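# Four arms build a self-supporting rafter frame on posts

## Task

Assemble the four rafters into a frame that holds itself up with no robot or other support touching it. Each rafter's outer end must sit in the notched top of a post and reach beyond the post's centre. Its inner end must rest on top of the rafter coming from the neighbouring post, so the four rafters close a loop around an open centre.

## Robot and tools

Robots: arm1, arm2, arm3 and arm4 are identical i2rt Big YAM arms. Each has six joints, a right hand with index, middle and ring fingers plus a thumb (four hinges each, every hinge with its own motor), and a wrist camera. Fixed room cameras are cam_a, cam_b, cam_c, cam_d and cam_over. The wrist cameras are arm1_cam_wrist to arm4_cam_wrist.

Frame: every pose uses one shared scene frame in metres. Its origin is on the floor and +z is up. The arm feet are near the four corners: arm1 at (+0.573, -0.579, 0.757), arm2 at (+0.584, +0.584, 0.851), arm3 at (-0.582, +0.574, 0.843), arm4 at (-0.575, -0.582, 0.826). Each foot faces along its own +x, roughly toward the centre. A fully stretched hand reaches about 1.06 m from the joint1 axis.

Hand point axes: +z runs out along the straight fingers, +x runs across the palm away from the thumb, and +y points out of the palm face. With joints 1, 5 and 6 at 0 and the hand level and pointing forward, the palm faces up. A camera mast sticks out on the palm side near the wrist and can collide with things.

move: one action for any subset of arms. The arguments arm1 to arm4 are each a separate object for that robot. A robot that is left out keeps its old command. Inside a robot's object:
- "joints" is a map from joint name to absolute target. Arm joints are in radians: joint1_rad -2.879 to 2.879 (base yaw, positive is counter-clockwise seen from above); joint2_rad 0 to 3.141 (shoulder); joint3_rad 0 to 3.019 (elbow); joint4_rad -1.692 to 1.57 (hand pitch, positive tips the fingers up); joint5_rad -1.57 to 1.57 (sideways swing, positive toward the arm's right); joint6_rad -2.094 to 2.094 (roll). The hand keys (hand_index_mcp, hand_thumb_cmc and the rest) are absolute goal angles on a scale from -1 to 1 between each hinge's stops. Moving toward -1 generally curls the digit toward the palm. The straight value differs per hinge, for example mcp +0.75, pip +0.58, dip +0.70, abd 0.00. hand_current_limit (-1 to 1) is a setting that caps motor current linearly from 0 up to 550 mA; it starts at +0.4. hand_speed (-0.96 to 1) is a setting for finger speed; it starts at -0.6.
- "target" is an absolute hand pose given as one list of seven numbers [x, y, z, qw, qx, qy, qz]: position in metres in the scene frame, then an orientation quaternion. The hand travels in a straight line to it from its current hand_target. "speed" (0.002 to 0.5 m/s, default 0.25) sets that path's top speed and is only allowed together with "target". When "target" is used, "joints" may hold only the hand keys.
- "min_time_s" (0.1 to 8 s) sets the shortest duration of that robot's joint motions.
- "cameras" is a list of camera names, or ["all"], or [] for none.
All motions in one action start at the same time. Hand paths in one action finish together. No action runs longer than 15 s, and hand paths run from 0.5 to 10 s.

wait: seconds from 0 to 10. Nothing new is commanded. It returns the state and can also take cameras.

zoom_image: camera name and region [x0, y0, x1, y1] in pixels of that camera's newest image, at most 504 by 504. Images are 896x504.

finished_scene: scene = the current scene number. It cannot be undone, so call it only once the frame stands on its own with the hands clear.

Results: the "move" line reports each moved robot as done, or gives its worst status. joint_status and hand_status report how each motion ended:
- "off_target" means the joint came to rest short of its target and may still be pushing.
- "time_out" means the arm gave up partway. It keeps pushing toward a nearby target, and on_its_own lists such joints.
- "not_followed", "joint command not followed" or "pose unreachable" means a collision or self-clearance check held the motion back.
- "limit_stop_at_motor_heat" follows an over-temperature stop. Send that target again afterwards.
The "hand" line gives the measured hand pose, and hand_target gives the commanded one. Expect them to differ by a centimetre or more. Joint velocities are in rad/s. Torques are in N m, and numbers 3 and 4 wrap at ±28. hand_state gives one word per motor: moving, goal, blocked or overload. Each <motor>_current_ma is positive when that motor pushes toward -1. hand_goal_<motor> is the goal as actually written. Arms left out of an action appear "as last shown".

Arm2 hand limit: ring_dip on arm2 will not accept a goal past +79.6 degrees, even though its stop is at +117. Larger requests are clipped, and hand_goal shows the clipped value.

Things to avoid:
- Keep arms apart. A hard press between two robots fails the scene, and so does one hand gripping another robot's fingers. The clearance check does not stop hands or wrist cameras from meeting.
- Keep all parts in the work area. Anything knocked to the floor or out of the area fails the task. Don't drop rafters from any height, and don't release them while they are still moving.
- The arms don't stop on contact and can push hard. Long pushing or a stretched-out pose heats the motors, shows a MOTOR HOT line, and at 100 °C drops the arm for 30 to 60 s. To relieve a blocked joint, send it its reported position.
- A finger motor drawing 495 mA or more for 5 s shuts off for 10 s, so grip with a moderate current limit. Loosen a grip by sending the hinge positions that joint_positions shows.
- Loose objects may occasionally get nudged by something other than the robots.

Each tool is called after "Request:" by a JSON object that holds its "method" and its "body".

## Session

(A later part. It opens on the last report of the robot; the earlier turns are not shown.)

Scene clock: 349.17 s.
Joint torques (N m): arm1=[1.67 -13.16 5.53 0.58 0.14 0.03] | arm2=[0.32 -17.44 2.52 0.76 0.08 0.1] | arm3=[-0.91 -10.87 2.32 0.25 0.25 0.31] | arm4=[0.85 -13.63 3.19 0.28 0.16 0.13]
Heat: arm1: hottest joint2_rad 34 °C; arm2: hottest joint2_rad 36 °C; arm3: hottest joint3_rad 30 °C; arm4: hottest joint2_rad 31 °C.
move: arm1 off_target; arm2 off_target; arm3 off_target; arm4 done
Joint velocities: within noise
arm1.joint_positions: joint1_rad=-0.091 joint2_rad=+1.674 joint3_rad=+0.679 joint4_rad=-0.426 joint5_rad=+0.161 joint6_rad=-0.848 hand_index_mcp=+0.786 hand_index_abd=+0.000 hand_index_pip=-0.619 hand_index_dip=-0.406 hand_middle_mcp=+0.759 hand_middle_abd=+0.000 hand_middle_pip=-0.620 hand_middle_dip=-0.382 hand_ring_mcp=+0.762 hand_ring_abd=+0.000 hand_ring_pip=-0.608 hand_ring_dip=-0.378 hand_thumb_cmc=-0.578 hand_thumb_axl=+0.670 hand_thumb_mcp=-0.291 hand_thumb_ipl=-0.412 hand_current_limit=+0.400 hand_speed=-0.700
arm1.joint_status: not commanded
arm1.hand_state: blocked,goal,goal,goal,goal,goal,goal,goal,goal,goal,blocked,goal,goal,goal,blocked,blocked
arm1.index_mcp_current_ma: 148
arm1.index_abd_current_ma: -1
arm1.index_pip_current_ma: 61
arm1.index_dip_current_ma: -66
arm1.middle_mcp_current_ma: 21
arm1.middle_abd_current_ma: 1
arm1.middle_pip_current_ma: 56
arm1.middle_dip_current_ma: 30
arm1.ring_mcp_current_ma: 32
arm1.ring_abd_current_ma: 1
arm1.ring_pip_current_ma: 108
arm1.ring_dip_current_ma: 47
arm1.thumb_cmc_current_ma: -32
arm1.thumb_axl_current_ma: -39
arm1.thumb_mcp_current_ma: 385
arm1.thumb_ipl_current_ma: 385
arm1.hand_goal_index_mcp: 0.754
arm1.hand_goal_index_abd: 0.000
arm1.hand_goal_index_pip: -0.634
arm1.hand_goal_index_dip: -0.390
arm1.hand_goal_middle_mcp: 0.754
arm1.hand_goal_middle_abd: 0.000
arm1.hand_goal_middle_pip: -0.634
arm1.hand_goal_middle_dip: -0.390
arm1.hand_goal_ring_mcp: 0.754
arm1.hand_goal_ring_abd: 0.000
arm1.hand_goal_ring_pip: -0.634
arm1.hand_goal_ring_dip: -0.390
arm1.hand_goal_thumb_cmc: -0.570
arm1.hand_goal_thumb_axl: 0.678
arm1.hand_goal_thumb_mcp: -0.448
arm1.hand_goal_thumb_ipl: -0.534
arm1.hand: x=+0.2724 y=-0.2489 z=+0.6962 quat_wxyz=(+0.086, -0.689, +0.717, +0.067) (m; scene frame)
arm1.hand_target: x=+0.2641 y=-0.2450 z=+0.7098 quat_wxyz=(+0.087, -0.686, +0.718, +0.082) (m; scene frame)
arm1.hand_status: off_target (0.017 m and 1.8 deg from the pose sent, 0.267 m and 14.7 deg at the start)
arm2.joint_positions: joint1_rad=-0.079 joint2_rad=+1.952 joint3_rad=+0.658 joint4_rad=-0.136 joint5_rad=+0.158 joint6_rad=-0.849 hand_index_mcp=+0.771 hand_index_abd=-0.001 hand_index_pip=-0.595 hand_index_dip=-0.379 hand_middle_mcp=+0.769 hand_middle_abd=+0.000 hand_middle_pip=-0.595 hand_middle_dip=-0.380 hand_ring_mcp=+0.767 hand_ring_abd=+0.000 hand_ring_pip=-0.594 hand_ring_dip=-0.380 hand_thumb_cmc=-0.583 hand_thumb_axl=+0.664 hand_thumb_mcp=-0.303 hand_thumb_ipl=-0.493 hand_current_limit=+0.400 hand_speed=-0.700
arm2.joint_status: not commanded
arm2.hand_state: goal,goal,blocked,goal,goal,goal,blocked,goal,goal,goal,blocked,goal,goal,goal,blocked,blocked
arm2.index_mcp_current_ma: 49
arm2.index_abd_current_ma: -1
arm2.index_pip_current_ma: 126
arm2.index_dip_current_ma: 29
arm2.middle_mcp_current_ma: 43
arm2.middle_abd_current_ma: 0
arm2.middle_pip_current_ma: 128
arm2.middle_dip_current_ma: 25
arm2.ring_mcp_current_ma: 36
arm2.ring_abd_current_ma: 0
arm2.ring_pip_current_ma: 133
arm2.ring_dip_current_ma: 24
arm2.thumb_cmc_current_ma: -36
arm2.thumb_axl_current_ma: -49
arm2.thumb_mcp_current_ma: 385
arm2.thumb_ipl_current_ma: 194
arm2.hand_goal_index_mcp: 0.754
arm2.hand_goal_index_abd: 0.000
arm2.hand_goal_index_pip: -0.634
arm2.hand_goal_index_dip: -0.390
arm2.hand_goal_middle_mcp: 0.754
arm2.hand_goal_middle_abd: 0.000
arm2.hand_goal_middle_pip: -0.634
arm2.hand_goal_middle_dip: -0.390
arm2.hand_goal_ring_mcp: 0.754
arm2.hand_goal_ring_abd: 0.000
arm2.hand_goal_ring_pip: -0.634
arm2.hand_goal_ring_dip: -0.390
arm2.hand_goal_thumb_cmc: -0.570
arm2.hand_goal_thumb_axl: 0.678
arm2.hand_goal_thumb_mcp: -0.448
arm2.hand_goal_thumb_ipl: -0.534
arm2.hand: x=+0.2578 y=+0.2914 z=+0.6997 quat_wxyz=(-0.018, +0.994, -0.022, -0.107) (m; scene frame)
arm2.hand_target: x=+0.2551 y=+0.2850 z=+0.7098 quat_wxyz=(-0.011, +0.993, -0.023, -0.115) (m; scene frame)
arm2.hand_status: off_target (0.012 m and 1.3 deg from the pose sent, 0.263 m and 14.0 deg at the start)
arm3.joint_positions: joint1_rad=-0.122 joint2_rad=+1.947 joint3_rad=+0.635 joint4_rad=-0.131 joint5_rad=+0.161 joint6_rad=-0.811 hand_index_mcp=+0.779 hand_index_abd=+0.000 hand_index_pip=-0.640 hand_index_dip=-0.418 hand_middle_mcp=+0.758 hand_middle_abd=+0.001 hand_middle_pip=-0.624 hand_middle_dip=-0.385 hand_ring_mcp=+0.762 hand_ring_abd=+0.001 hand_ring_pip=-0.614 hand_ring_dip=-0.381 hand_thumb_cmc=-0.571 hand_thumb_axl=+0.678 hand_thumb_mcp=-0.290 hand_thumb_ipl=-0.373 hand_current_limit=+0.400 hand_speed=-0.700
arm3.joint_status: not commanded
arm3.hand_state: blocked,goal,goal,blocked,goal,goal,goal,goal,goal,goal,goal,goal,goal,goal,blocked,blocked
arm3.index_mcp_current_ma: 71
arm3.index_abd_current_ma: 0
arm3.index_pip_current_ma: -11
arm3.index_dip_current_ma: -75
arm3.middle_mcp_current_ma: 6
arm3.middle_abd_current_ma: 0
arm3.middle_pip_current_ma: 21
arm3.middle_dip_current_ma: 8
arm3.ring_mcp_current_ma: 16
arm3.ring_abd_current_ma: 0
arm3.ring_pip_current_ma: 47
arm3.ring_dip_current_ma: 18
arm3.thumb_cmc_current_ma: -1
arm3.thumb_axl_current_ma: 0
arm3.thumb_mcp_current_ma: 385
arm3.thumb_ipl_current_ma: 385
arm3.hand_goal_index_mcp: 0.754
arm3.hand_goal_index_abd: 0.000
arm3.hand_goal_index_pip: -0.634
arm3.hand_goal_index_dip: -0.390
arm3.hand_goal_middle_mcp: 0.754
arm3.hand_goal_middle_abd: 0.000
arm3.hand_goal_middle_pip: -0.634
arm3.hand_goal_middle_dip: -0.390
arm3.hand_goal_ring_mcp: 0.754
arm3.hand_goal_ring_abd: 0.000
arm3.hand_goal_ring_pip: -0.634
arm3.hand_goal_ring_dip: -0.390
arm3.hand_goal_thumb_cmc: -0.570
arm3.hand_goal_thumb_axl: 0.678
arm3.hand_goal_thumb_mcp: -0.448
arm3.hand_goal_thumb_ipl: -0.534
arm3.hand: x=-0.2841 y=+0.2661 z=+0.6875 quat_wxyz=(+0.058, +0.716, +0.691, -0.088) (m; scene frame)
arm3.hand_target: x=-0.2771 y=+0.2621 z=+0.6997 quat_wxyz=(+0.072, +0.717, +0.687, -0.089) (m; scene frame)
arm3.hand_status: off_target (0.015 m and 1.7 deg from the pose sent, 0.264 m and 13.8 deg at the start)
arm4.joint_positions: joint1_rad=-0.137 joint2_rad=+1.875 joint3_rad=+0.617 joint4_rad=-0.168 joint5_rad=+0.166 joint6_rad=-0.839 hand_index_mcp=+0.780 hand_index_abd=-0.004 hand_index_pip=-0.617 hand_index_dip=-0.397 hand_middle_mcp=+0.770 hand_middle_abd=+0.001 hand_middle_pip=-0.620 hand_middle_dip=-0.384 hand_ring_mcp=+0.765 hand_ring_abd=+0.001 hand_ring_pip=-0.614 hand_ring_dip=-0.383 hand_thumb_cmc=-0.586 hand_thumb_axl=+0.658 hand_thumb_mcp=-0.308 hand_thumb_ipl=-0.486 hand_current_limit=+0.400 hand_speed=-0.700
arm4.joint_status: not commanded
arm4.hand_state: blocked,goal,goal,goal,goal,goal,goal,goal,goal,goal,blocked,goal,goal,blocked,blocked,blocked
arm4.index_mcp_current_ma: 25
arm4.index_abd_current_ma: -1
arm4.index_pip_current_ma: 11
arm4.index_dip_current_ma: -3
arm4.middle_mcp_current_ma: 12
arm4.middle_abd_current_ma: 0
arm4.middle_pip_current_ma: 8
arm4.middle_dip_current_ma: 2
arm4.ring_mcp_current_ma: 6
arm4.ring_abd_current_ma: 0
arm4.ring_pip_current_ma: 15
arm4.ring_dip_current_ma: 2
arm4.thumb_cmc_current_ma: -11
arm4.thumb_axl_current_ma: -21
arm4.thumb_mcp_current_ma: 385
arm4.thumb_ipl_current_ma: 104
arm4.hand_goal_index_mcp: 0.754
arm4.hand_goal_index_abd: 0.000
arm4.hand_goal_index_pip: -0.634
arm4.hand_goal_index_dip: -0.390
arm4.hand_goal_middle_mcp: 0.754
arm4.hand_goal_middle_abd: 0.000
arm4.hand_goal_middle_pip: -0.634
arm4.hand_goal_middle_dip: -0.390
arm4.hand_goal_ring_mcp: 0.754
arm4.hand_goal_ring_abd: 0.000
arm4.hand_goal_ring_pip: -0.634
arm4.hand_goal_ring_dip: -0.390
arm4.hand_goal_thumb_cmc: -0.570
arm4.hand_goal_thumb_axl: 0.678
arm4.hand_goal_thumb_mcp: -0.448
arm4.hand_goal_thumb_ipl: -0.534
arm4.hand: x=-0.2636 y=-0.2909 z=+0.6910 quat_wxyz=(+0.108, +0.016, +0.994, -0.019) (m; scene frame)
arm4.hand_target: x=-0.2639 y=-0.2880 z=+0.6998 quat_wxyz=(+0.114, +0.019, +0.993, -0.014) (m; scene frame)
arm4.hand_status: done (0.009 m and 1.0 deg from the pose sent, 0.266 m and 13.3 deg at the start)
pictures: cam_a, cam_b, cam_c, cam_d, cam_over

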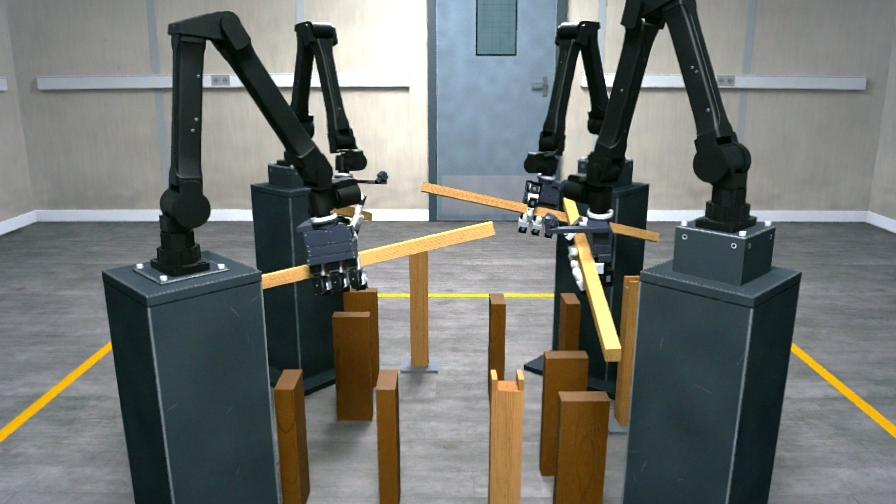

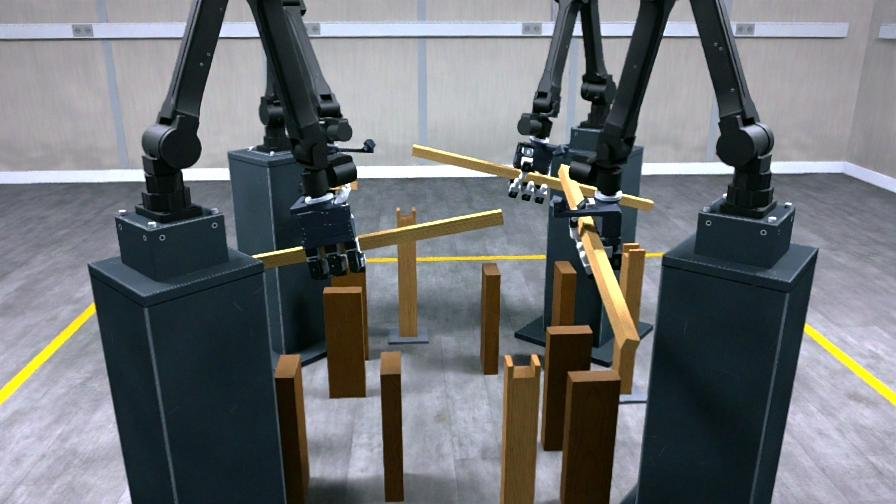

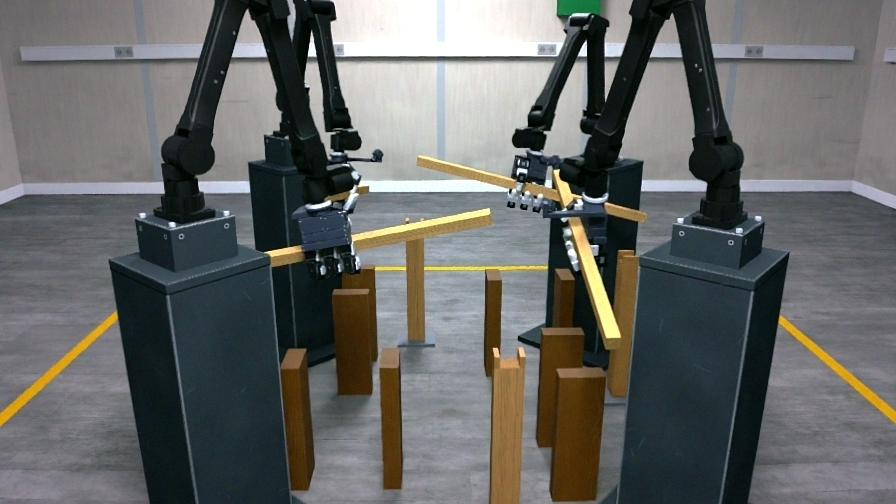

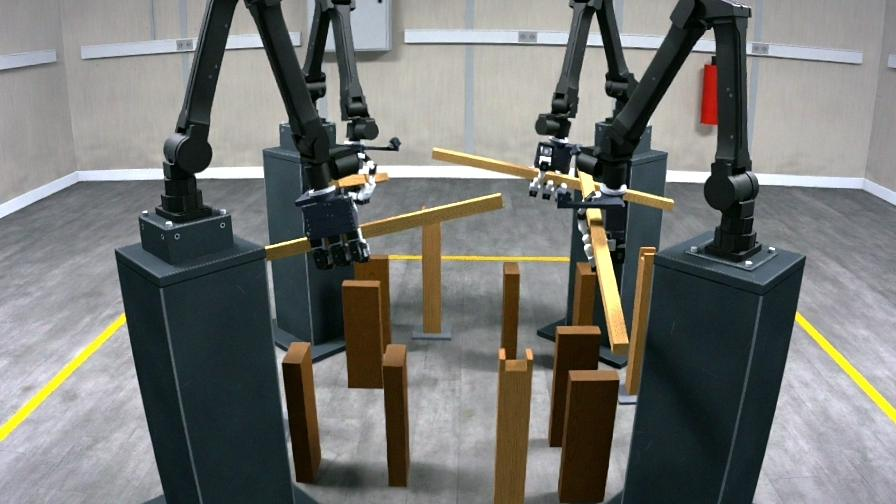

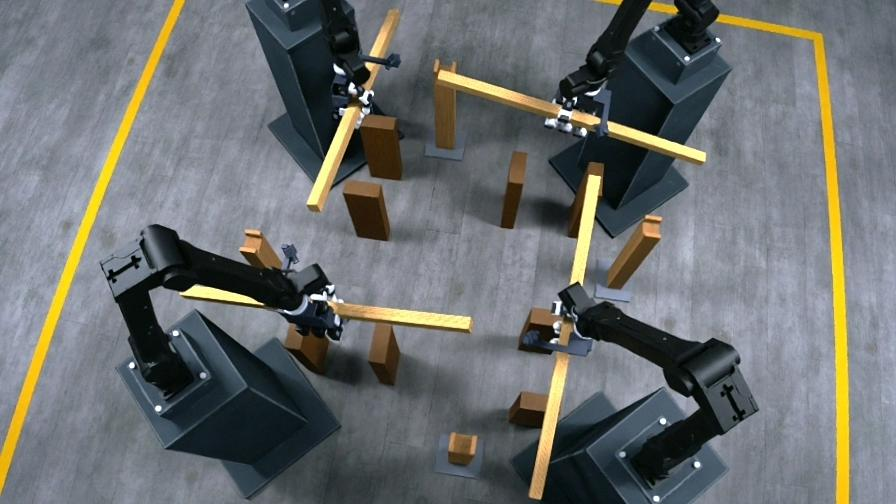

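Request:
{"method": "move", "body": {"arm1": {"target": [0.162, -0.248, 0.704, 0.094, -0.682, 0.718, 0.103], "speed": 0.1}, "arm2": {"target": [0.247, 0.174, 0.70, -0.004, 0.991, -0.024, -0.1316], "speed": 0.1}, "arm3": {"target": [-0.174, 0.248, 0.7025, 0.092, 0.717, 0.682, -0.096], "speed": 0.1}, "arm4": {"target": [-0.252, -0.177, 0.70, 0.1286, 0.022, 0.991, -0.009], "speed": 0.1}, "cameras": ["cam_a", "cam_b", "cam_c", "cam_d", "cam_over"]}}

Scene clock: 374.83 s.
Joint torques (N m): arm1=[0.44 -12.63 8.53 0.32 0.23 0.04] | arm2=[-0.03 -17.61 5.23 0.77 0.18 0.08] | arm3=[-1.2 -9.82 5.86 0.29 0.38 0.28] | arm4=[0.32 -12.92 8.77 0.23 0.29 0.18]
Heat: arm1: hottest joint2_rad 34 °C; arm2: hottest joint2_rad 35 °C; arm3: hottest joint2_rad 30 °C; arm4: hottest joint2_rad 31 °C.
move: arm1 off_target; arm2 off_target; arm3 off_target; arm4 off_target
Joint velocities: within noise
arm1.joint_positions: joint1_rad=+0.111 joint2_rad=+1.792 joint3_rad=+0.825 joint4_rad=-0.458 joint5_rad=+0.211 joint6_rad=-0.650 hand_index_mcp=+0.786 hand_index_abd=+0.000 hand_index_pip=-0.619 hand_index_dip=-0.406 hand_middle_mcp=+0.759 hand_middle_abd=+0.000 hand_middle_pip=-0.620 hand_middle_dip=-0.382 hand_ring_mcp=+0.762 hand_ring_abd=+0.000 hand_ring_pip=-0.608 hand_ring_dip=-0.378 hand_thumb_cmc=-0.578 hand_thumb_axl=+0.670 hand_thumb_mcp=-0.291 hand_thumb_ipl=-0.412 hand_current_limit=+0.400 hand_speed=-0.700
arm1.joint_status: not commanded
arm1.hand_state: blocked,goal,goal,goal,goal,goal,goal,goal,goal,goal,blocked,goal,goal,goal,blocked,blocked
arm1.index_mcp_current_ma: 148
arm1.index_abd_current_ma: -1
arm1.index_pip_current_ma: 60
arm1.index_dip_current_ma: -66
arm1.middle_mcp_current_ma: 21
arm1.middle_abd_current_ma: 1
arm1.middle_pip_current_ma: 56
arm1.middle_dip_current_ma: 30
arm1.ring_mcp_current_ma: 33
arm1.ring_abd_current_ma: 1
arm1.ring_pip_current_ma: 108
arm1.ring_dip_current_ma: 47
arm1.thumb_cmc_current_ma: -33
arm1.thumb_axl_current_ma: -39
arm1.thumb_mcp_current_ma: 385
arm1.thumb_ipl_current_ma: 385
arm1.hand_goal_index_mcp: 0.754
arm1.hand_goal_index_abd: 0.000
arm1.hand_goal_index_pip: -0.634
arm1.hand_goal_index_dip: -0.390
arm1.hand_goal_middle_mcp: 0.754
arm1.hand_goal_middle_abd: 0.000
arm1.hand_goal_middle_pip: -0.634
arm1.hand_goal_middle_dip: -0.390
arm1.hand_goal_ring_mcp: 0.754
arm1.hand_goal_ring_abd: 0.000
arm1.hand_goal_ring_pip: -0.634
arm1.hand_goal_ring_dip: -0.390
arm1.hand_goal_thumb_cmc: -0.570
arm1.hand_goal_thumb_axl: 0.678
arm1.hand_goal_thumb_mcp: -0.448
arm1.hand_goal_thumb_ipl: -0.534
arm1.hand: x=+0.1816 y=-0.2611 z=+0.6897 quat_wxyz=(+0.096, -0.688, +0.715, +0.083) (m; scene frame)
arm1.hand_target: x=+0.1625 y=-0.2486 z=+0.7048 quat_wxyz=(+0.094, -0.682, +0.718, +0.103) (m; scene frame)
arm1.hand_status: off_target (0.028 m and 2.4 deg from the pose sent, 0.111 m and 4.3 deg at the start)
arm2.joint_positions: joint1_rad=+0.120 joint2_rad=+2.046 joint3_rad=+0.867 joint4_rad=-0.250 joint5_rad=+0.203 joint6_rad=-0.656 hand_index_mcp=+0.770 hand_index_abd=-0.001 hand_index_pip=-0.595 hand_index_dip=-0.379 hand_middle_mcp=+0.769 hand_middle_abd=+0.000 hand_middle_pip=-0.595 hand_middle_dip=-0.380 hand_ring_mcp=+0.767 hand_ring_abd=+0.000 hand_ring_pip=-0.594 hand_ring_dip=-0.380 hand_thumb_cmc=-0.583 hand_thumb_axl=+0.664 hand_thumb_mcp=-0.303 hand_thumb_ipl=-0.493 hand_current_limit=+0.400 hand_speed=-0.700
arm2.joint_status: not commanded
arm2.hand_state: goal,goal,blocked,goal,goal,goal,blocked,goal,goal,goal,blocked,goal,goal,goal,blocked,blocked
arm2.index_mcp_current_ma: 48
arm2.index_abd_current_ma: -1
arm2.index_pip_current_ma: 126
arm2.index_dip_current_ma: 29
arm2.middle_mcp_current_ma: 43
arm2.middle_abd_current_ma: 0
arm2.middle_pip_current_ma: 128
arm2.middle_dip_current_ma: 25
arm2.ring_mcp_current_ma: 36
arm2.ring_abd_current_ma: 0
arm2.ring_pip_current_ma: 133
arm2.ring_dip_current_ma: 24
arm2.thumb_cmc_current_ma: -36
arm2.thumb_axl_current_ma: -49
arm2.thumb_mcp_current_ma: 385
arm2.thumb_ipl_current_ma: 194
arm2.hand_goal_index_mcp: 0.754
arm2.hand_goal_index_abd: 0.000
arm2.hand_goal_index_pip: -0.634
arm2.hand_goal_index_dip: -0.390
arm2.hand_goal_middle_mcp: 0.754
arm2.hand_goal_middle_abd: 0.000
arm2.hand_goal_middle_pip: -0.634
arm2.hand_goal_middle_dip: -0.390
arm2.hand_goal_ring_mcp: 0.754
arm2.hand_goal_ring_abd: 0.000
arm2.hand_goal_ring_pip: -0.634
arm2.hand_goal_ring_dip: -0.390
arm2.hand_goal_thumb_cmc: -0.570
arm2.hand_goal_thumb_axl: 0.678
arm2.hand_goal_thumb_mcp: -0.448
arm2.hand_goal_thumb_ipl: -0.534
arm2.hand: x=+0.2550 y=+0.1859 z=+0.6963 quat_wxyz=(-0.011, +0.992, -0.021, -0.125) (m; scene frame)
arm2.hand_target: x=+0.2473 y=+0.1743 z=+0.7002 quat_wxyz=(-0.004, +0.991, -0.024, -0.131) (m; scene frame)
arm2.hand_status: off_target (0.015 m and 1.1 deg from the pose sent, 0.118 m and 3.3 deg at the start)
arm3.joint_positions: joint1_rad=+0.049 joint2_rad=+1.996 joint3_rad=+0.828 joint4_rad=-0.260 joint5_rad=+0.204 joint6_rad=-0.640 hand_index_mcp=+0.779 hand_index_abd=+0.000 hand_index_pip=-0.640 hand_index_dip=-0.418 hand_middle_mcp=+0.758 hand_middle_abd=+0.001 hand_middle_pip=-0.624 hand_middle_dip=-0.385 hand_ring_mcp=+0.762 hand_ring_abd=+0.001 hand_ring_pip=-0.614 hand_ring_dip=-0.381 hand_thumb_cmc=-0.571 hand_thumb_axl=+0.678 hand_thumb_mcp=-0.290 hand_thumb_ipl=-0.373 hand_current_limit=+0.400 hand_speed=-0.700
arm3.joint_status: not commanded
arm3.hand_state: blocked,goal,goal,blocked,goal,goal,goal,goal,goal,goal,goal,goal,goal,goal,blocked,blocked
arm3.index_mcp_current_ma: 71
arm3.index_abd_current_ma: 0
arm3.index_pip_current_ma: -11
arm3.index_dip_current_ma: -75
arm3.middle_mcp_current_ma: 6
arm3.middle_abd_current_ma: 0
arm3.middle_pip_current_ma: 21
arm3.middle_dip_current_ma: 8
arm3.ring_mcp_current_ma: 16
arm3.ring_abd_current_ma: 0
arm3.ring_pip_current_ma: 48
arm3.ring_dip_current_ma: 18
arm3.thumb_cmc_current_ma: -2
arm3.thumb_axl_current_ma: 0
arm3.thumb_mcp_current_ma: 385
arm3.thumb_ipl_current_ma: 385
arm3.hand_goal_index_mcp: 0.754
arm3.hand_goal_index_abd: 0.000
arm3.hand_goal_index_pip: -0.634
arm3.hand_goal_index_dip: -0.390
arm3.hand_goal_middle_mcp: 0.754
arm3.hand_goal_middle_abd: 0.000
arm3.hand_goal_middle_pip: -0.634
arm3.hand_goal_middle_dip: -0.390
arm3.hand_goal_ring_mcp: 0.754
arm3.hand_goal_ring_abd: 0.000
arm3.hand_goal_ring_pip: -0.634
arm3.hand_goal_ring_dip: -0.390
arm3.hand_goal_thumb_cmc: -0.570
arm3.hand_goal_thumb_axl: 0.678
arm3.hand_goal_thumb_mcp: -0.448
arm3.hand_goal_thumb_ipl: -0.534
arm3.hand: x=-0.1881 y=+0.2576 z=+0.6986 quat_wxyz=(+0.081, +0.715, +0.688, -0.097) (m; scene frame)
arm3.hand_target: x=-0.1743 y=+0.2483 z=+0.7030 quat_wxyz=(+0.092, +0.718, +0.683, -0.096) (m; scene frame)
arm3.hand_status: off_target (0.018 m and 1.5 deg from the pose sent, 0.113 m and 4.1 deg at the start)
arm4.joint_positions: joint1_rad=+0.058 joint2_rad=+1.949 joint3_rad=+0.808 joint4_rad=-0.312 joint5_rad=+0.210 joint6_rad=-0.645 hand_index_mcp=+0.780 hand_index_abd=-0.004 hand_index_pip=-0.617 hand_index_dip=-0.397 hand_middle_mcp=+0.770 hand_middle_abd=+0.001 hand_middle_pip=-0.620 hand_middle_dip=-0.384 hand_ring_mcp=+0.765 hand_ring_abd=+0.001 hand_ring_pip=-0.614 hand_ring_dip=-0.383 hand_thumb_cmc=-0.586 hand_thumb_axl=+0.658 hand_thumb_mcp=-0.308 hand_thumb_ipl=-0.486 hand_current_limit=+0.400 hand_speed=-0.700
arm4.joint_status: not commanded
arm4.hand_state: blocked,goal,goal,goal,goal,goal,goal,goal,goal,goal,blocked,goal,goal,blocked,blocked,blocked
arm4.index_mcp_current_ma: 25
arm4.index_abd_current_ma: -1
arm4.index_pip_current_ma: 11
arm4.index_dip_current_ma: -3
arm4.middle_mcp_current_ma: 12
arm4.middle_abd_current_ma: 0
arm4.middle_pip_current_ma: 8
arm4.middle_dip_current_ma: 2
arm4.ring_mcp_current_ma: 6
arm4.ring_abd_current_ma: 0
arm4.ring_pip_current_ma: 15
arm4.ring_dip_current_ma: 2
arm4.thumb_cmc_current_ma: -11
arm4.thumb_axl_current_ma: -21
arm4.thumb_mcp_current_ma: 385
arm4.thumb_ipl_current_ma: 104
arm4.hand_goal_index_mcp: 0.754
arm4.hand_goal_index_abd: 0.000
arm4.hand_goal_index_pip: -0.634
arm4.hand_goal_index_dip: -0.390
arm4.hand_goal_middle_mcp: 0.754
arm4.hand_goal_middle_abd: 0.000
arm4.hand_goal_middle_pip: -0.634
arm4.hand_goal_middle_dip: -0.390
arm4.hand_goal_ring_mcp: 0.754
arm4.hand_goal_ring_abd: 0.000
arm4.hand_goal_ring_pip: -0.634
arm4.hand_goal_ring_dip: -0.390
arm4.hand_goal_thumb_cmc: -0.570
arm4.hand_goal_thumb_axl: 0.678
arm4.hand_goal_thumb_mcp: -0.448
arm4.hand_goal_thumb_ipl: -0.534
arm4.hand: x=-0.2668 y=-0.1967 z=+0.6927 quat_wxyz=(+0.118, +0.015, +0.993, -0.022) (m; scene frame)
arm4.hand_target: x=-0.2526 y=-0.1776 z=+0.7009 quat_wxyz=(+0.129, +0.022, +0.991, -0.009) (m; scene frame)
arm4.hand_status: off_target (0.026 m and 2.1 deg from the pose sent, 0.115 m and 2.7 deg at the start)
pictures: cam_a, cam_b, cam_c, cam_d, cam_over

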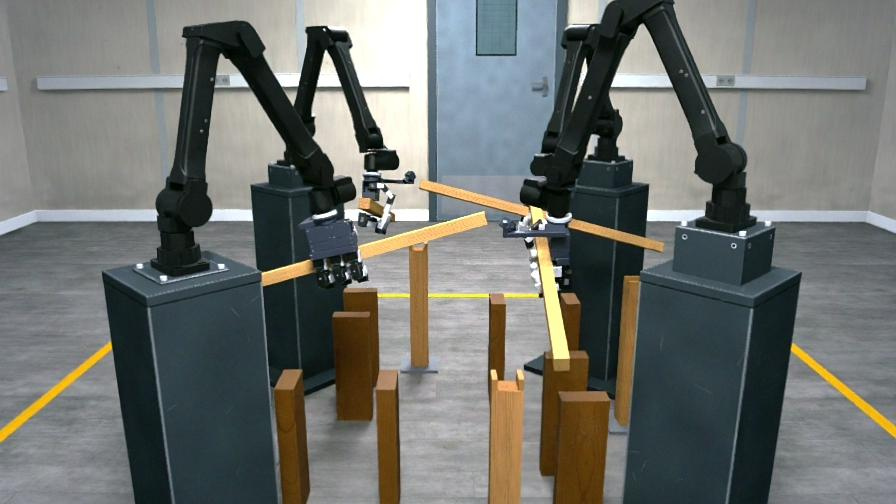

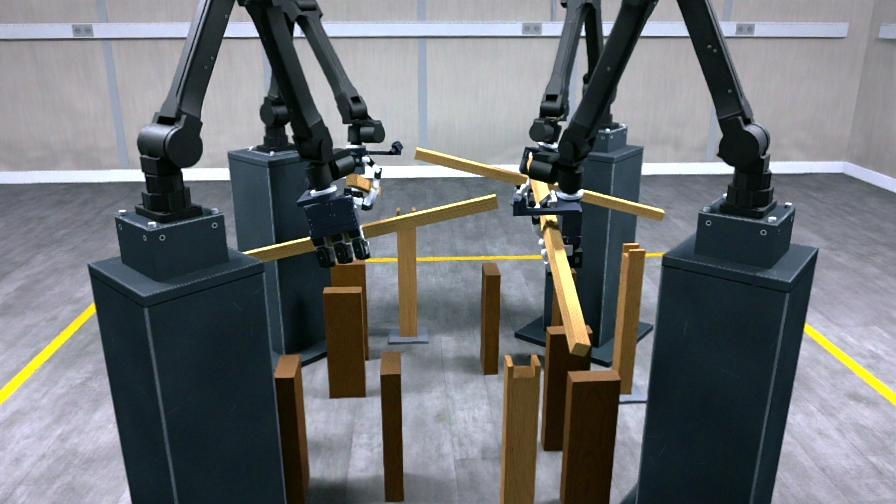

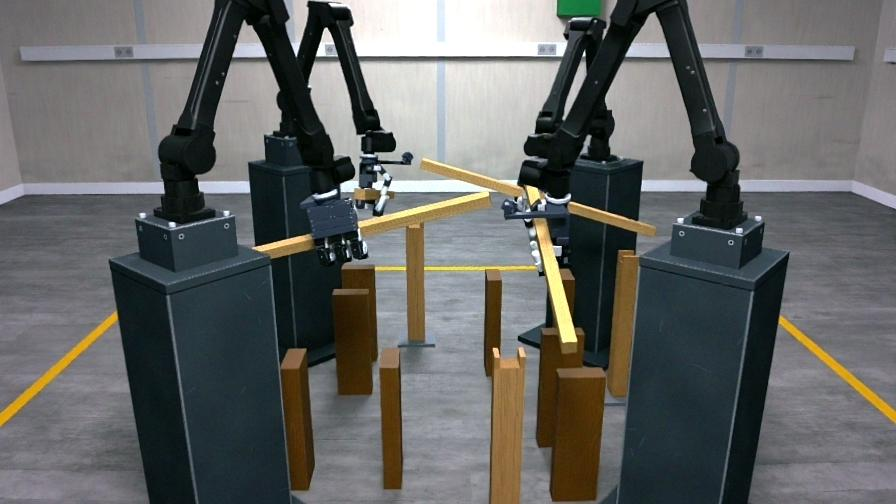

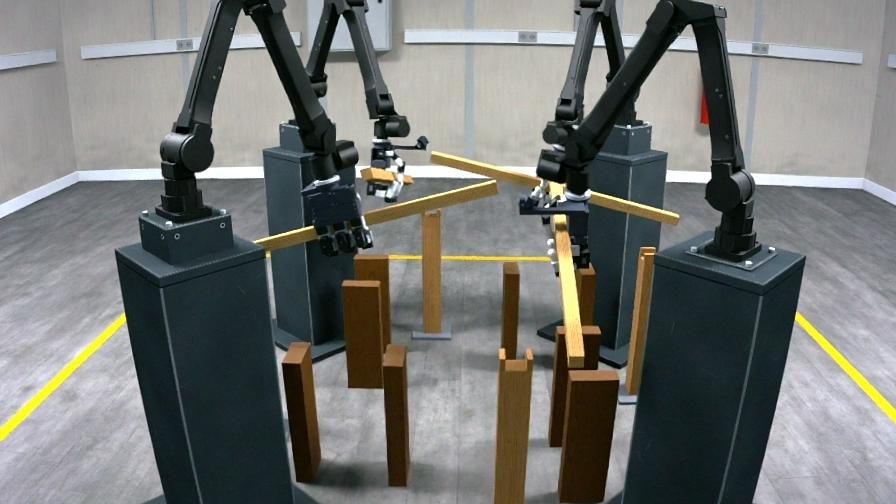

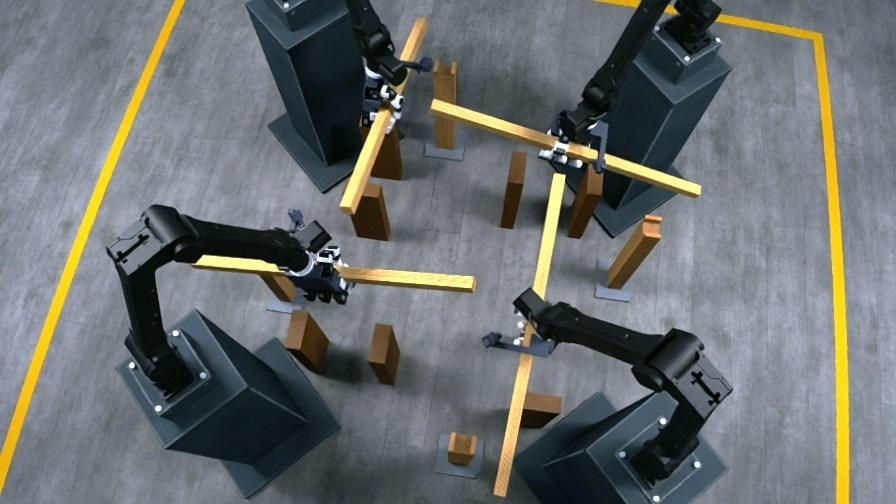

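Request:
{"method": "move", "body": {"arm1": {"target": [0.060, -0.240, 0.705, 0.091, -0.679, 0.720, 0.108], "speed": 0.1}, "arm2": {"target": [0.243, 0.077, 0.70, -0.004, 0.991, -0.026, -0.131], "speed": 0.1}, "arm3": {"target": [-0.078, 0.242, 0.70, 0.089, 0.718, 0.680, -0.094], "speed": 0.1}, "arm4": {"target": [-0.239, -0.072, 0.70, 0.133, 0.026, 0.990, -0.001], "speed": 0.1}, "cameras": ["cam_a", "cam_b", "cam_c", "cam_d", "cam_over"]}}

Scene clock: 382.07 s.
Joint torques (N m): arm1=[1.38 -15.62 9.35 0.35 0.31 0.06] | arm2=[0.03 -20.72 6.76 0.68 0.24 0.1] | arm3=[-1.26 -12.22 7.31 0.21 0.43 0.31] | arm4=[0.56 -15.74 10.58 0.16 0.35 0.11]
Heat: arm1: hottest joint3_rad 35 °C; arm2: hottest joint2_rad 35 °C; arm3: hottest joint3_rad 31 °C; arm4: hottest joint2_rad 31 °C.
move: arm1 off_target; arm2 off_target; arm3 off_target; arm4 off_target
Joint velocities: within noise
arm1.joint_positions: joint1_rad=+0.224 joint2_rad=+1.953 joint3_rad=+1.093 joint4_rad=-0.587 joint5_rad=+0.227 joint6_rad=-0.529 hand_index_mcp=+0.786 hand_index_abd=+0.000 hand_index_pip=-0.619 hand_index_dip=-0.406 hand_middle_mcp=+0.759 hand_middle_abd=+0.000 hand_middle_pip=-0.620 hand_middle_dip=-0.382 hand_ring_mcp=+0.762 hand_ring_abd=+0.000 hand_ring_pip=-0.608 hand_ring_dip=-0.378 hand_thumb_cmc=-0.578 hand_thumb_axl=+0.670 hand_thumb_mcp=-0.291 hand_thumb_ipl=-0.412 hand_current_limit=+0.400 hand_speed=-0.700
arm1.joint_status: not commanded
arm1.hand_state: blocked,goal,goal,goal,goal,goal,goal,goal,goal,goal,blocked,goal,goal,goal,blocked,blocked
arm1.index_mcp_current_ma: 148
arm1.index_abd_current_ma: -1
arm1.index_pip_current_ma: 60
arm1.index_dip_current_ma: -66
arm1.middle_mcp_current_ma: 21
arm1.middle_abd_current_ma: 1
arm1.middle_pip_current_ma: 56
arm1.middle_dip_current_ma: 30
arm1.ring_mcp_current_ma: 33
arm1.ring_abd_current_ma: 1
arm1.ring_pip_current_ma: 108
arm1.ring_dip_current_ma: 47
arm1.thumb_cmc_current_ma: -33
arm1.thumb_axl_current_ma: -39
arm1.thumb_mcp_current_ma: 385
arm1.thumb_ipl_current_ma: 385
arm1.hand_goal_index_mcp: 0.754
arm1.hand_goal_index_abd: 0.000
arm1.hand_goal_index_pip: -0.634
arm1.hand_goal_index_dip: -0.390
arm1.hand_goal_middle_mcp: 0.754
arm1.hand_goal_middle_abd: 0.000
arm1.hand_goal_middle_pip: -0.634
arm1.hand_goal_middle_dip: -0.390
arm1.hand_goal_ring_mcp: 0.754
arm1.hand_goal_ring_abd: 0.000
arm1.hand_goal_ring_pip: -0.634
arm1.hand_goal_ring_dip: -0.390
arm1.hand_goal_thumb_cmc: -0.570
arm1.hand_goal_thumb_axl: 0.678
arm1.hand_goal_thumb_mcp: -0.448
arm1.hand_goal_thumb_ipl: -0.534
arm1.hand: x=+0.0832 y=-0.2510 z=+0.6862 quat_wxyz=(+0.096, -0.685, +0.717, +0.085) (m; scene frame)
arm1.hand_target: x=+0.0610 y=-0.2407 z=+0.7058 quat_wxyz=(+0.091, -0.679, +0.720, +0.108) (m; scene frame)
arm1.hand_status: off_target (0.032 m and 2.8 deg from the pose sent, 0.125 m and 3.1 deg at the start)
arm2.joint_positions: joint1_rad=+0.234 joint2_rad=+2.152 joint3_rad=+1.120 joint4_rad=-0.430 joint5_rad=+0.219 joint6_rad=-0.535 hand_index_mcp=+0.770 hand_index_abd=-0.001 hand_index_pip=-0.595 hand_index_dip=-0.379 hand_middle_mcp=+0.769 hand_middle_abd=+0.000 hand_middle_pip=-0.595 hand_middle_dip=-0.380 hand_ring_mcp=+0.767 hand_ring_abd=+0.000 hand_ring_pip=-0.594 hand_ring_dip=-0.380 hand_thumb_cmc=-0.583 hand_thumb_axl=+0.664 hand_thumb_mcp=-0.303 hand_thumb_ipl=-0.493 hand_current_limit=+0.400 hand_speed=-0.700
arm2.joint_status: not commanded
arm2.hand_state: goal,goal,blocked,goal,goal,goal,blocked,goal,goal,goal,blocked,goal,goal,goal,blocked,blocked
arm2.index_mcp_current_ma: 48
arm2.index_abd_current_ma: -1
arm2.index_pip_current_ma: 126
arm2.index_dip_current_ma: 29
arm2.middle_mcp_current_ma: 43
arm2.middle_abd_current_ma: 0
arm2.middle_pip_current_ma: 128
arm2.middle_dip_current_ma: 25
arm2.ring_mcp_current_ma: 36
arm2.ring_abd_current_ma: 0
arm2.ring_pip_current_ma: 133
arm2.ring_dip_current_ma: 24
arm2.thumb_cmc_current_ma: -36
arm2.thumb_axl_current_ma: -49
arm2.thumb_mcp_current_ma: 385
arm2.thumb_ipl_current_ma: 194
arm2.hand_goal_index_mcp: 0.754
arm2.hand_goal_index_abd: 0.000
arm2.hand_goal_index_pip: -0.634
arm2.hand_goal_index_dip: -0.390
arm2.hand_goal_middle_mcp: 0.754
arm2.hand_goal_middle_abd: 0.000
arm2.hand_goal_middle_pip: -0.634
arm2.hand_goal_middle_dip: -0.390
arm2.hand_goal_ring_mcp: 0.754
arm2.hand_goal_ring_abd: 0.000
arm2.hand_goal_ring_pip: -0.634
arm2.hand_goal_ring_dip: -0.390
arm2.hand_goal_thumb_cmc: -0.570
arm2.hand_goal_thumb_axl: 0.678
arm2.hand_goal_thumb_mcp: -0.448
arm2.hand_goal_thumb_ipl: -0.534
arm2.hand: x=+0.2507 y=+0.0934 z=+0.6931 quat_wxyz=(-0.015, +0.992, -0.023, -0.123) (m; scene frame)
arm2.hand_target: x=+0.2433 y=+0.0775 z=+0.7004 quat_wxyz=(-0.004, +0.991, -0.026, -0.131) (m; scene frame)
arm2.hand_status: off_target (0.019 m and 1.5 deg from the pose sent, 0.109 m and 1.2 deg at the start)
arm3.joint_positions: joint1_rad=+0.158 joint2_rad=+2.113 joint3_rad=+1.086 joint4_rad=-0.438 joint5_rad=+0.215 joint6_rad=-0.525 hand_index_mcp=+0.779 hand_index_abd=+0.000 hand_index_pip=-0.640 hand_index_dip=-0.418 hand_middle_mcp=+0.758 hand_middle_abd=+0.001 hand_middle_pip=-0.624 hand_middle_dip=-0.385 hand_ring_mcp=+0.762 hand_ring_abd=+0.001 hand_ring_pip=-0.614 hand_ring_dip=-0.381 hand_thumb_cmc=-0.571 hand_thumb_axl=+0.678 hand_thumb_mcp=-0.290 hand_thumb_ipl=-0.373 hand_current_limit=+0.400 hand_speed=-0.700
arm3.joint_status: not commanded
arm3.hand_state: blocked,goal,goal,blocked,goal,goal,goal,goal,goal,goal,goal,goal,goal,goal,blocked,blocked
arm3.index_mcp_current_ma: 71
arm3.index_abd_current_ma: 0
arm3.index_pip_current_ma: -11
arm3.index_dip_current_ma: -75
arm3.middle_mcp_current_ma: 6
arm3.middle_abd_current_ma: 0
arm3.middle_pip_current_ma: 21
arm3.middle_dip_current_ma: 8
arm3.ring_mcp_current_ma: 16
arm3.ring_abd_current_ma: 0
arm3.ring_pip_current_ma: 48
arm3.ring_dip_current_ma: 18
arm3.thumb_cmc_current_ma: -2
arm3.thumb_axl_current_ma: 0
arm3.thumb_mcp_current_ma: 385
arm3.thumb_ipl_current_ma: 385
arm3.hand_goal_index_mcp: 0.754
arm3.hand_goal_index_abd: 0.000
arm3.hand_goal_index_pip: -0.634
arm3.hand_goal_index_dip: -0.390
arm3.hand_goal_middle_mcp: 0.754
arm3.hand_goal_middle_abd: 0.000
arm3.hand_goal_middle_pip: -0.634
arm3.hand_goal_middle_dip: -0.390
arm3.hand_goal_ring_mcp: 0.754
arm3.hand_goal_ring_abd: 0.000
arm3.hand_goal_ring_pip: -0.634
arm3.hand_goal_ring_dip: -0.390
arm3.hand_goal_thumb_cmc: -0.570
arm3.hand_goal_thumb_axl: 0.678
arm3.hand_goal_thumb_mcp: -0.448
arm3.hand_goal_thumb_ipl: -0.534
arm3.hand: x=-0.0960 y=+0.2520 z=+0.6930 quat_wxyz=(+0.074, +0.716, +0.687, -0.097) (m; scene frame)
arm3.hand_target: x=-0.0785 y=+0.2426 z=+0.7006 quat_wxyz=(+0.089, +0.720, +0.682, -0.094) (m; scene frame)
arm3.hand_status: off_target (0.022 m and 1.9 deg from the pose sent, 0.111 m and 1.4 deg at the start)
arm4.joint_positions: joint1_rad=+0.165 joint2_rad=+2.084 joint3_rad=+1.083 joint4_rad=-0.469 joint5_rad=+0.224 joint6_rad=-0.529 hand_index_mcp=+0.780 hand_index_abd=-0.004 hand_index_pip=-0.617 hand_index_dip=-0.397 hand_middle_mcp=+0.770 hand_middle_abd=+0.001 hand_middle_pip=-0.620 hand_middle_dip=-0.384 hand_ring_mcp=+0.765 hand_ring_abd=+0.001 hand_ring_pip=-0.614 hand_ring_dip=-0.383 hand_thumb_cmc=-0.586 hand_thumb_axl=+0.658 hand_thumb_mcp=-0.308 hand_thumb_ipl=-0.486 hand_current_limit=+0.400 hand_speed=-0.700
arm4.joint_status: not commanded
arm4.hand_state: blocked,goal,goal,goal,goal,goal,goal,goal,goal,goal,blocked,goal,goal,blocked,blocked,blocked
arm4.index_mcp_current_ma: 25
arm4.index_abd_current_ma: -1
arm4.index_pip_current_ma: 11
arm4.index_dip_current_ma: -3
arm4.middle_mcp_current_ma: 12
arm4.middle_abd_current_ma: 0
arm4.middle_pip_current_ma: 9
arm4.middle_dip_current_ma: 2
arm4.ring_mcp_current_ma: 6
arm4.ring_abd_current_ma: 0
arm4.ring_pip_current_ma: 15
arm4.ring_dip_current_ma: 2
arm4.thumb_cmc_current_ma: -11
arm4.thumb_axl_current_ma: -21
arm4.thumb_mcp_current_ma: 385
arm4.thumb_ipl_current_ma: 104
arm4.hand_goal_index_mcp: 0.754
arm4.hand_goal_index_abd: 0.000
arm4.hand_goal_index_pip: -0.634
arm4.hand_goal_index_dip: -0.390
arm4.hand_goal_middle_mcp: 0.754
arm4.hand_goal_middle_abd: 0.000
arm4.hand_goal_middle_pip: -0.634
arm4.hand_goal_middle_dip: -0.390
arm4.hand_goal_ring_mcp: 0.754
arm4.hand_goal_ring_abd: 0.000
arm4.hand_goal_ring_pip: -0.634
arm4.hand_goal_ring_dip: -0.390
arm4.hand_goal_thumb_cmc: -0.570
arm4.hand_goal_thumb_axl: 0.678
arm4.hand_goal_thumb_mcp: -0.448
arm4.hand_goal_thumb_ipl: -0.534
arm4.hand: x=-0.2532 y=-0.0974 z=+0.6880 quat_wxyz=(+0.121, +0.019, +0.992, -0.019) (m; scene frame)
arm4.hand_target: x=-0.2398 y=-0.0732 z=+0.7010 quat_wxyz=(+0.133, +0.026, +0.991, -0.001) (m; scene frame)
arm4.hand_status: off_target (0.031 m and 2.6 deg from the pose sent, 0.128 m and 3.2 deg at the start)
pictures: cam_a, cam_b, cam_c, cam_d, cam_over

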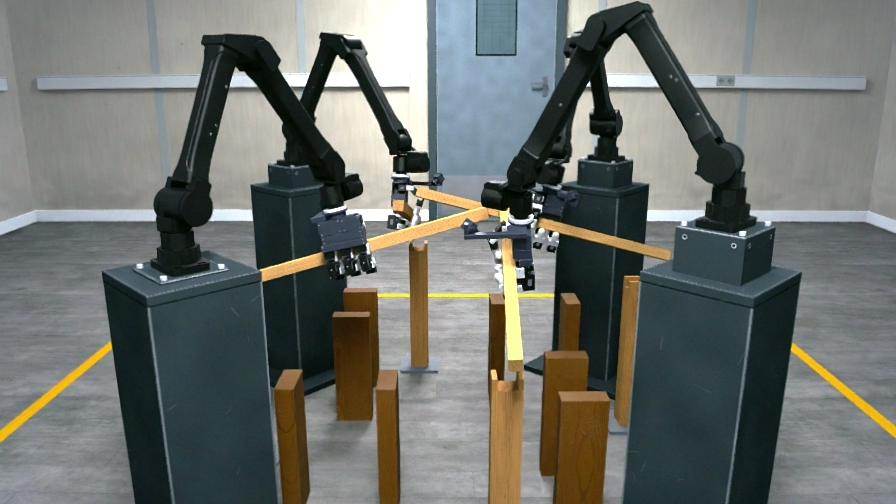

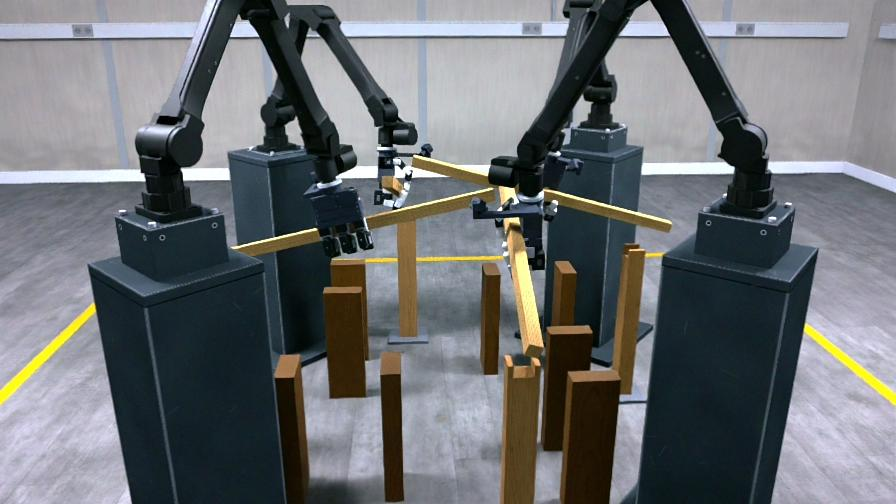

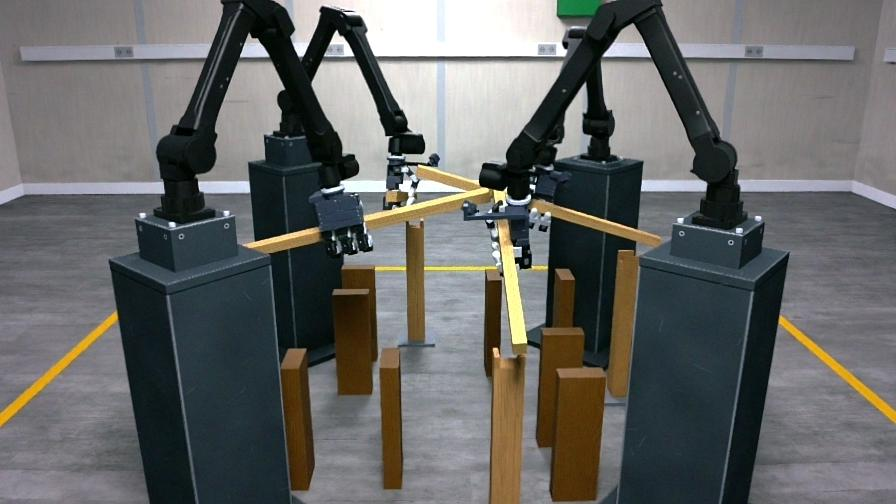

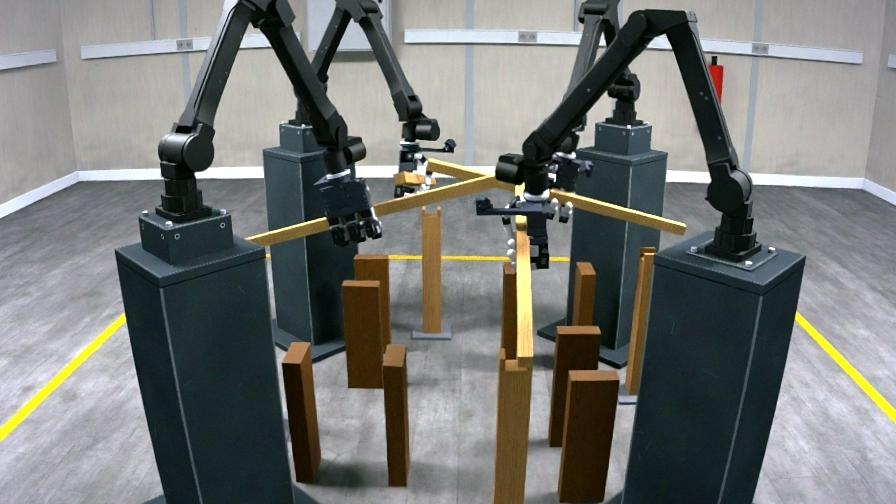

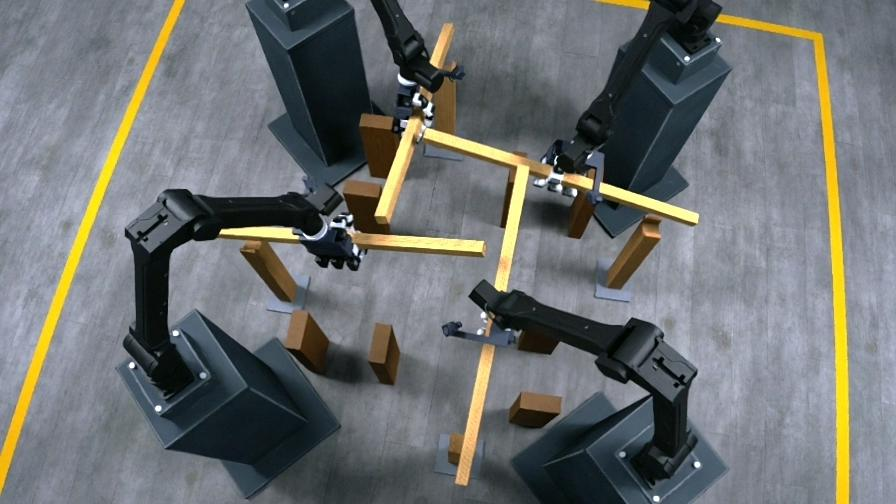

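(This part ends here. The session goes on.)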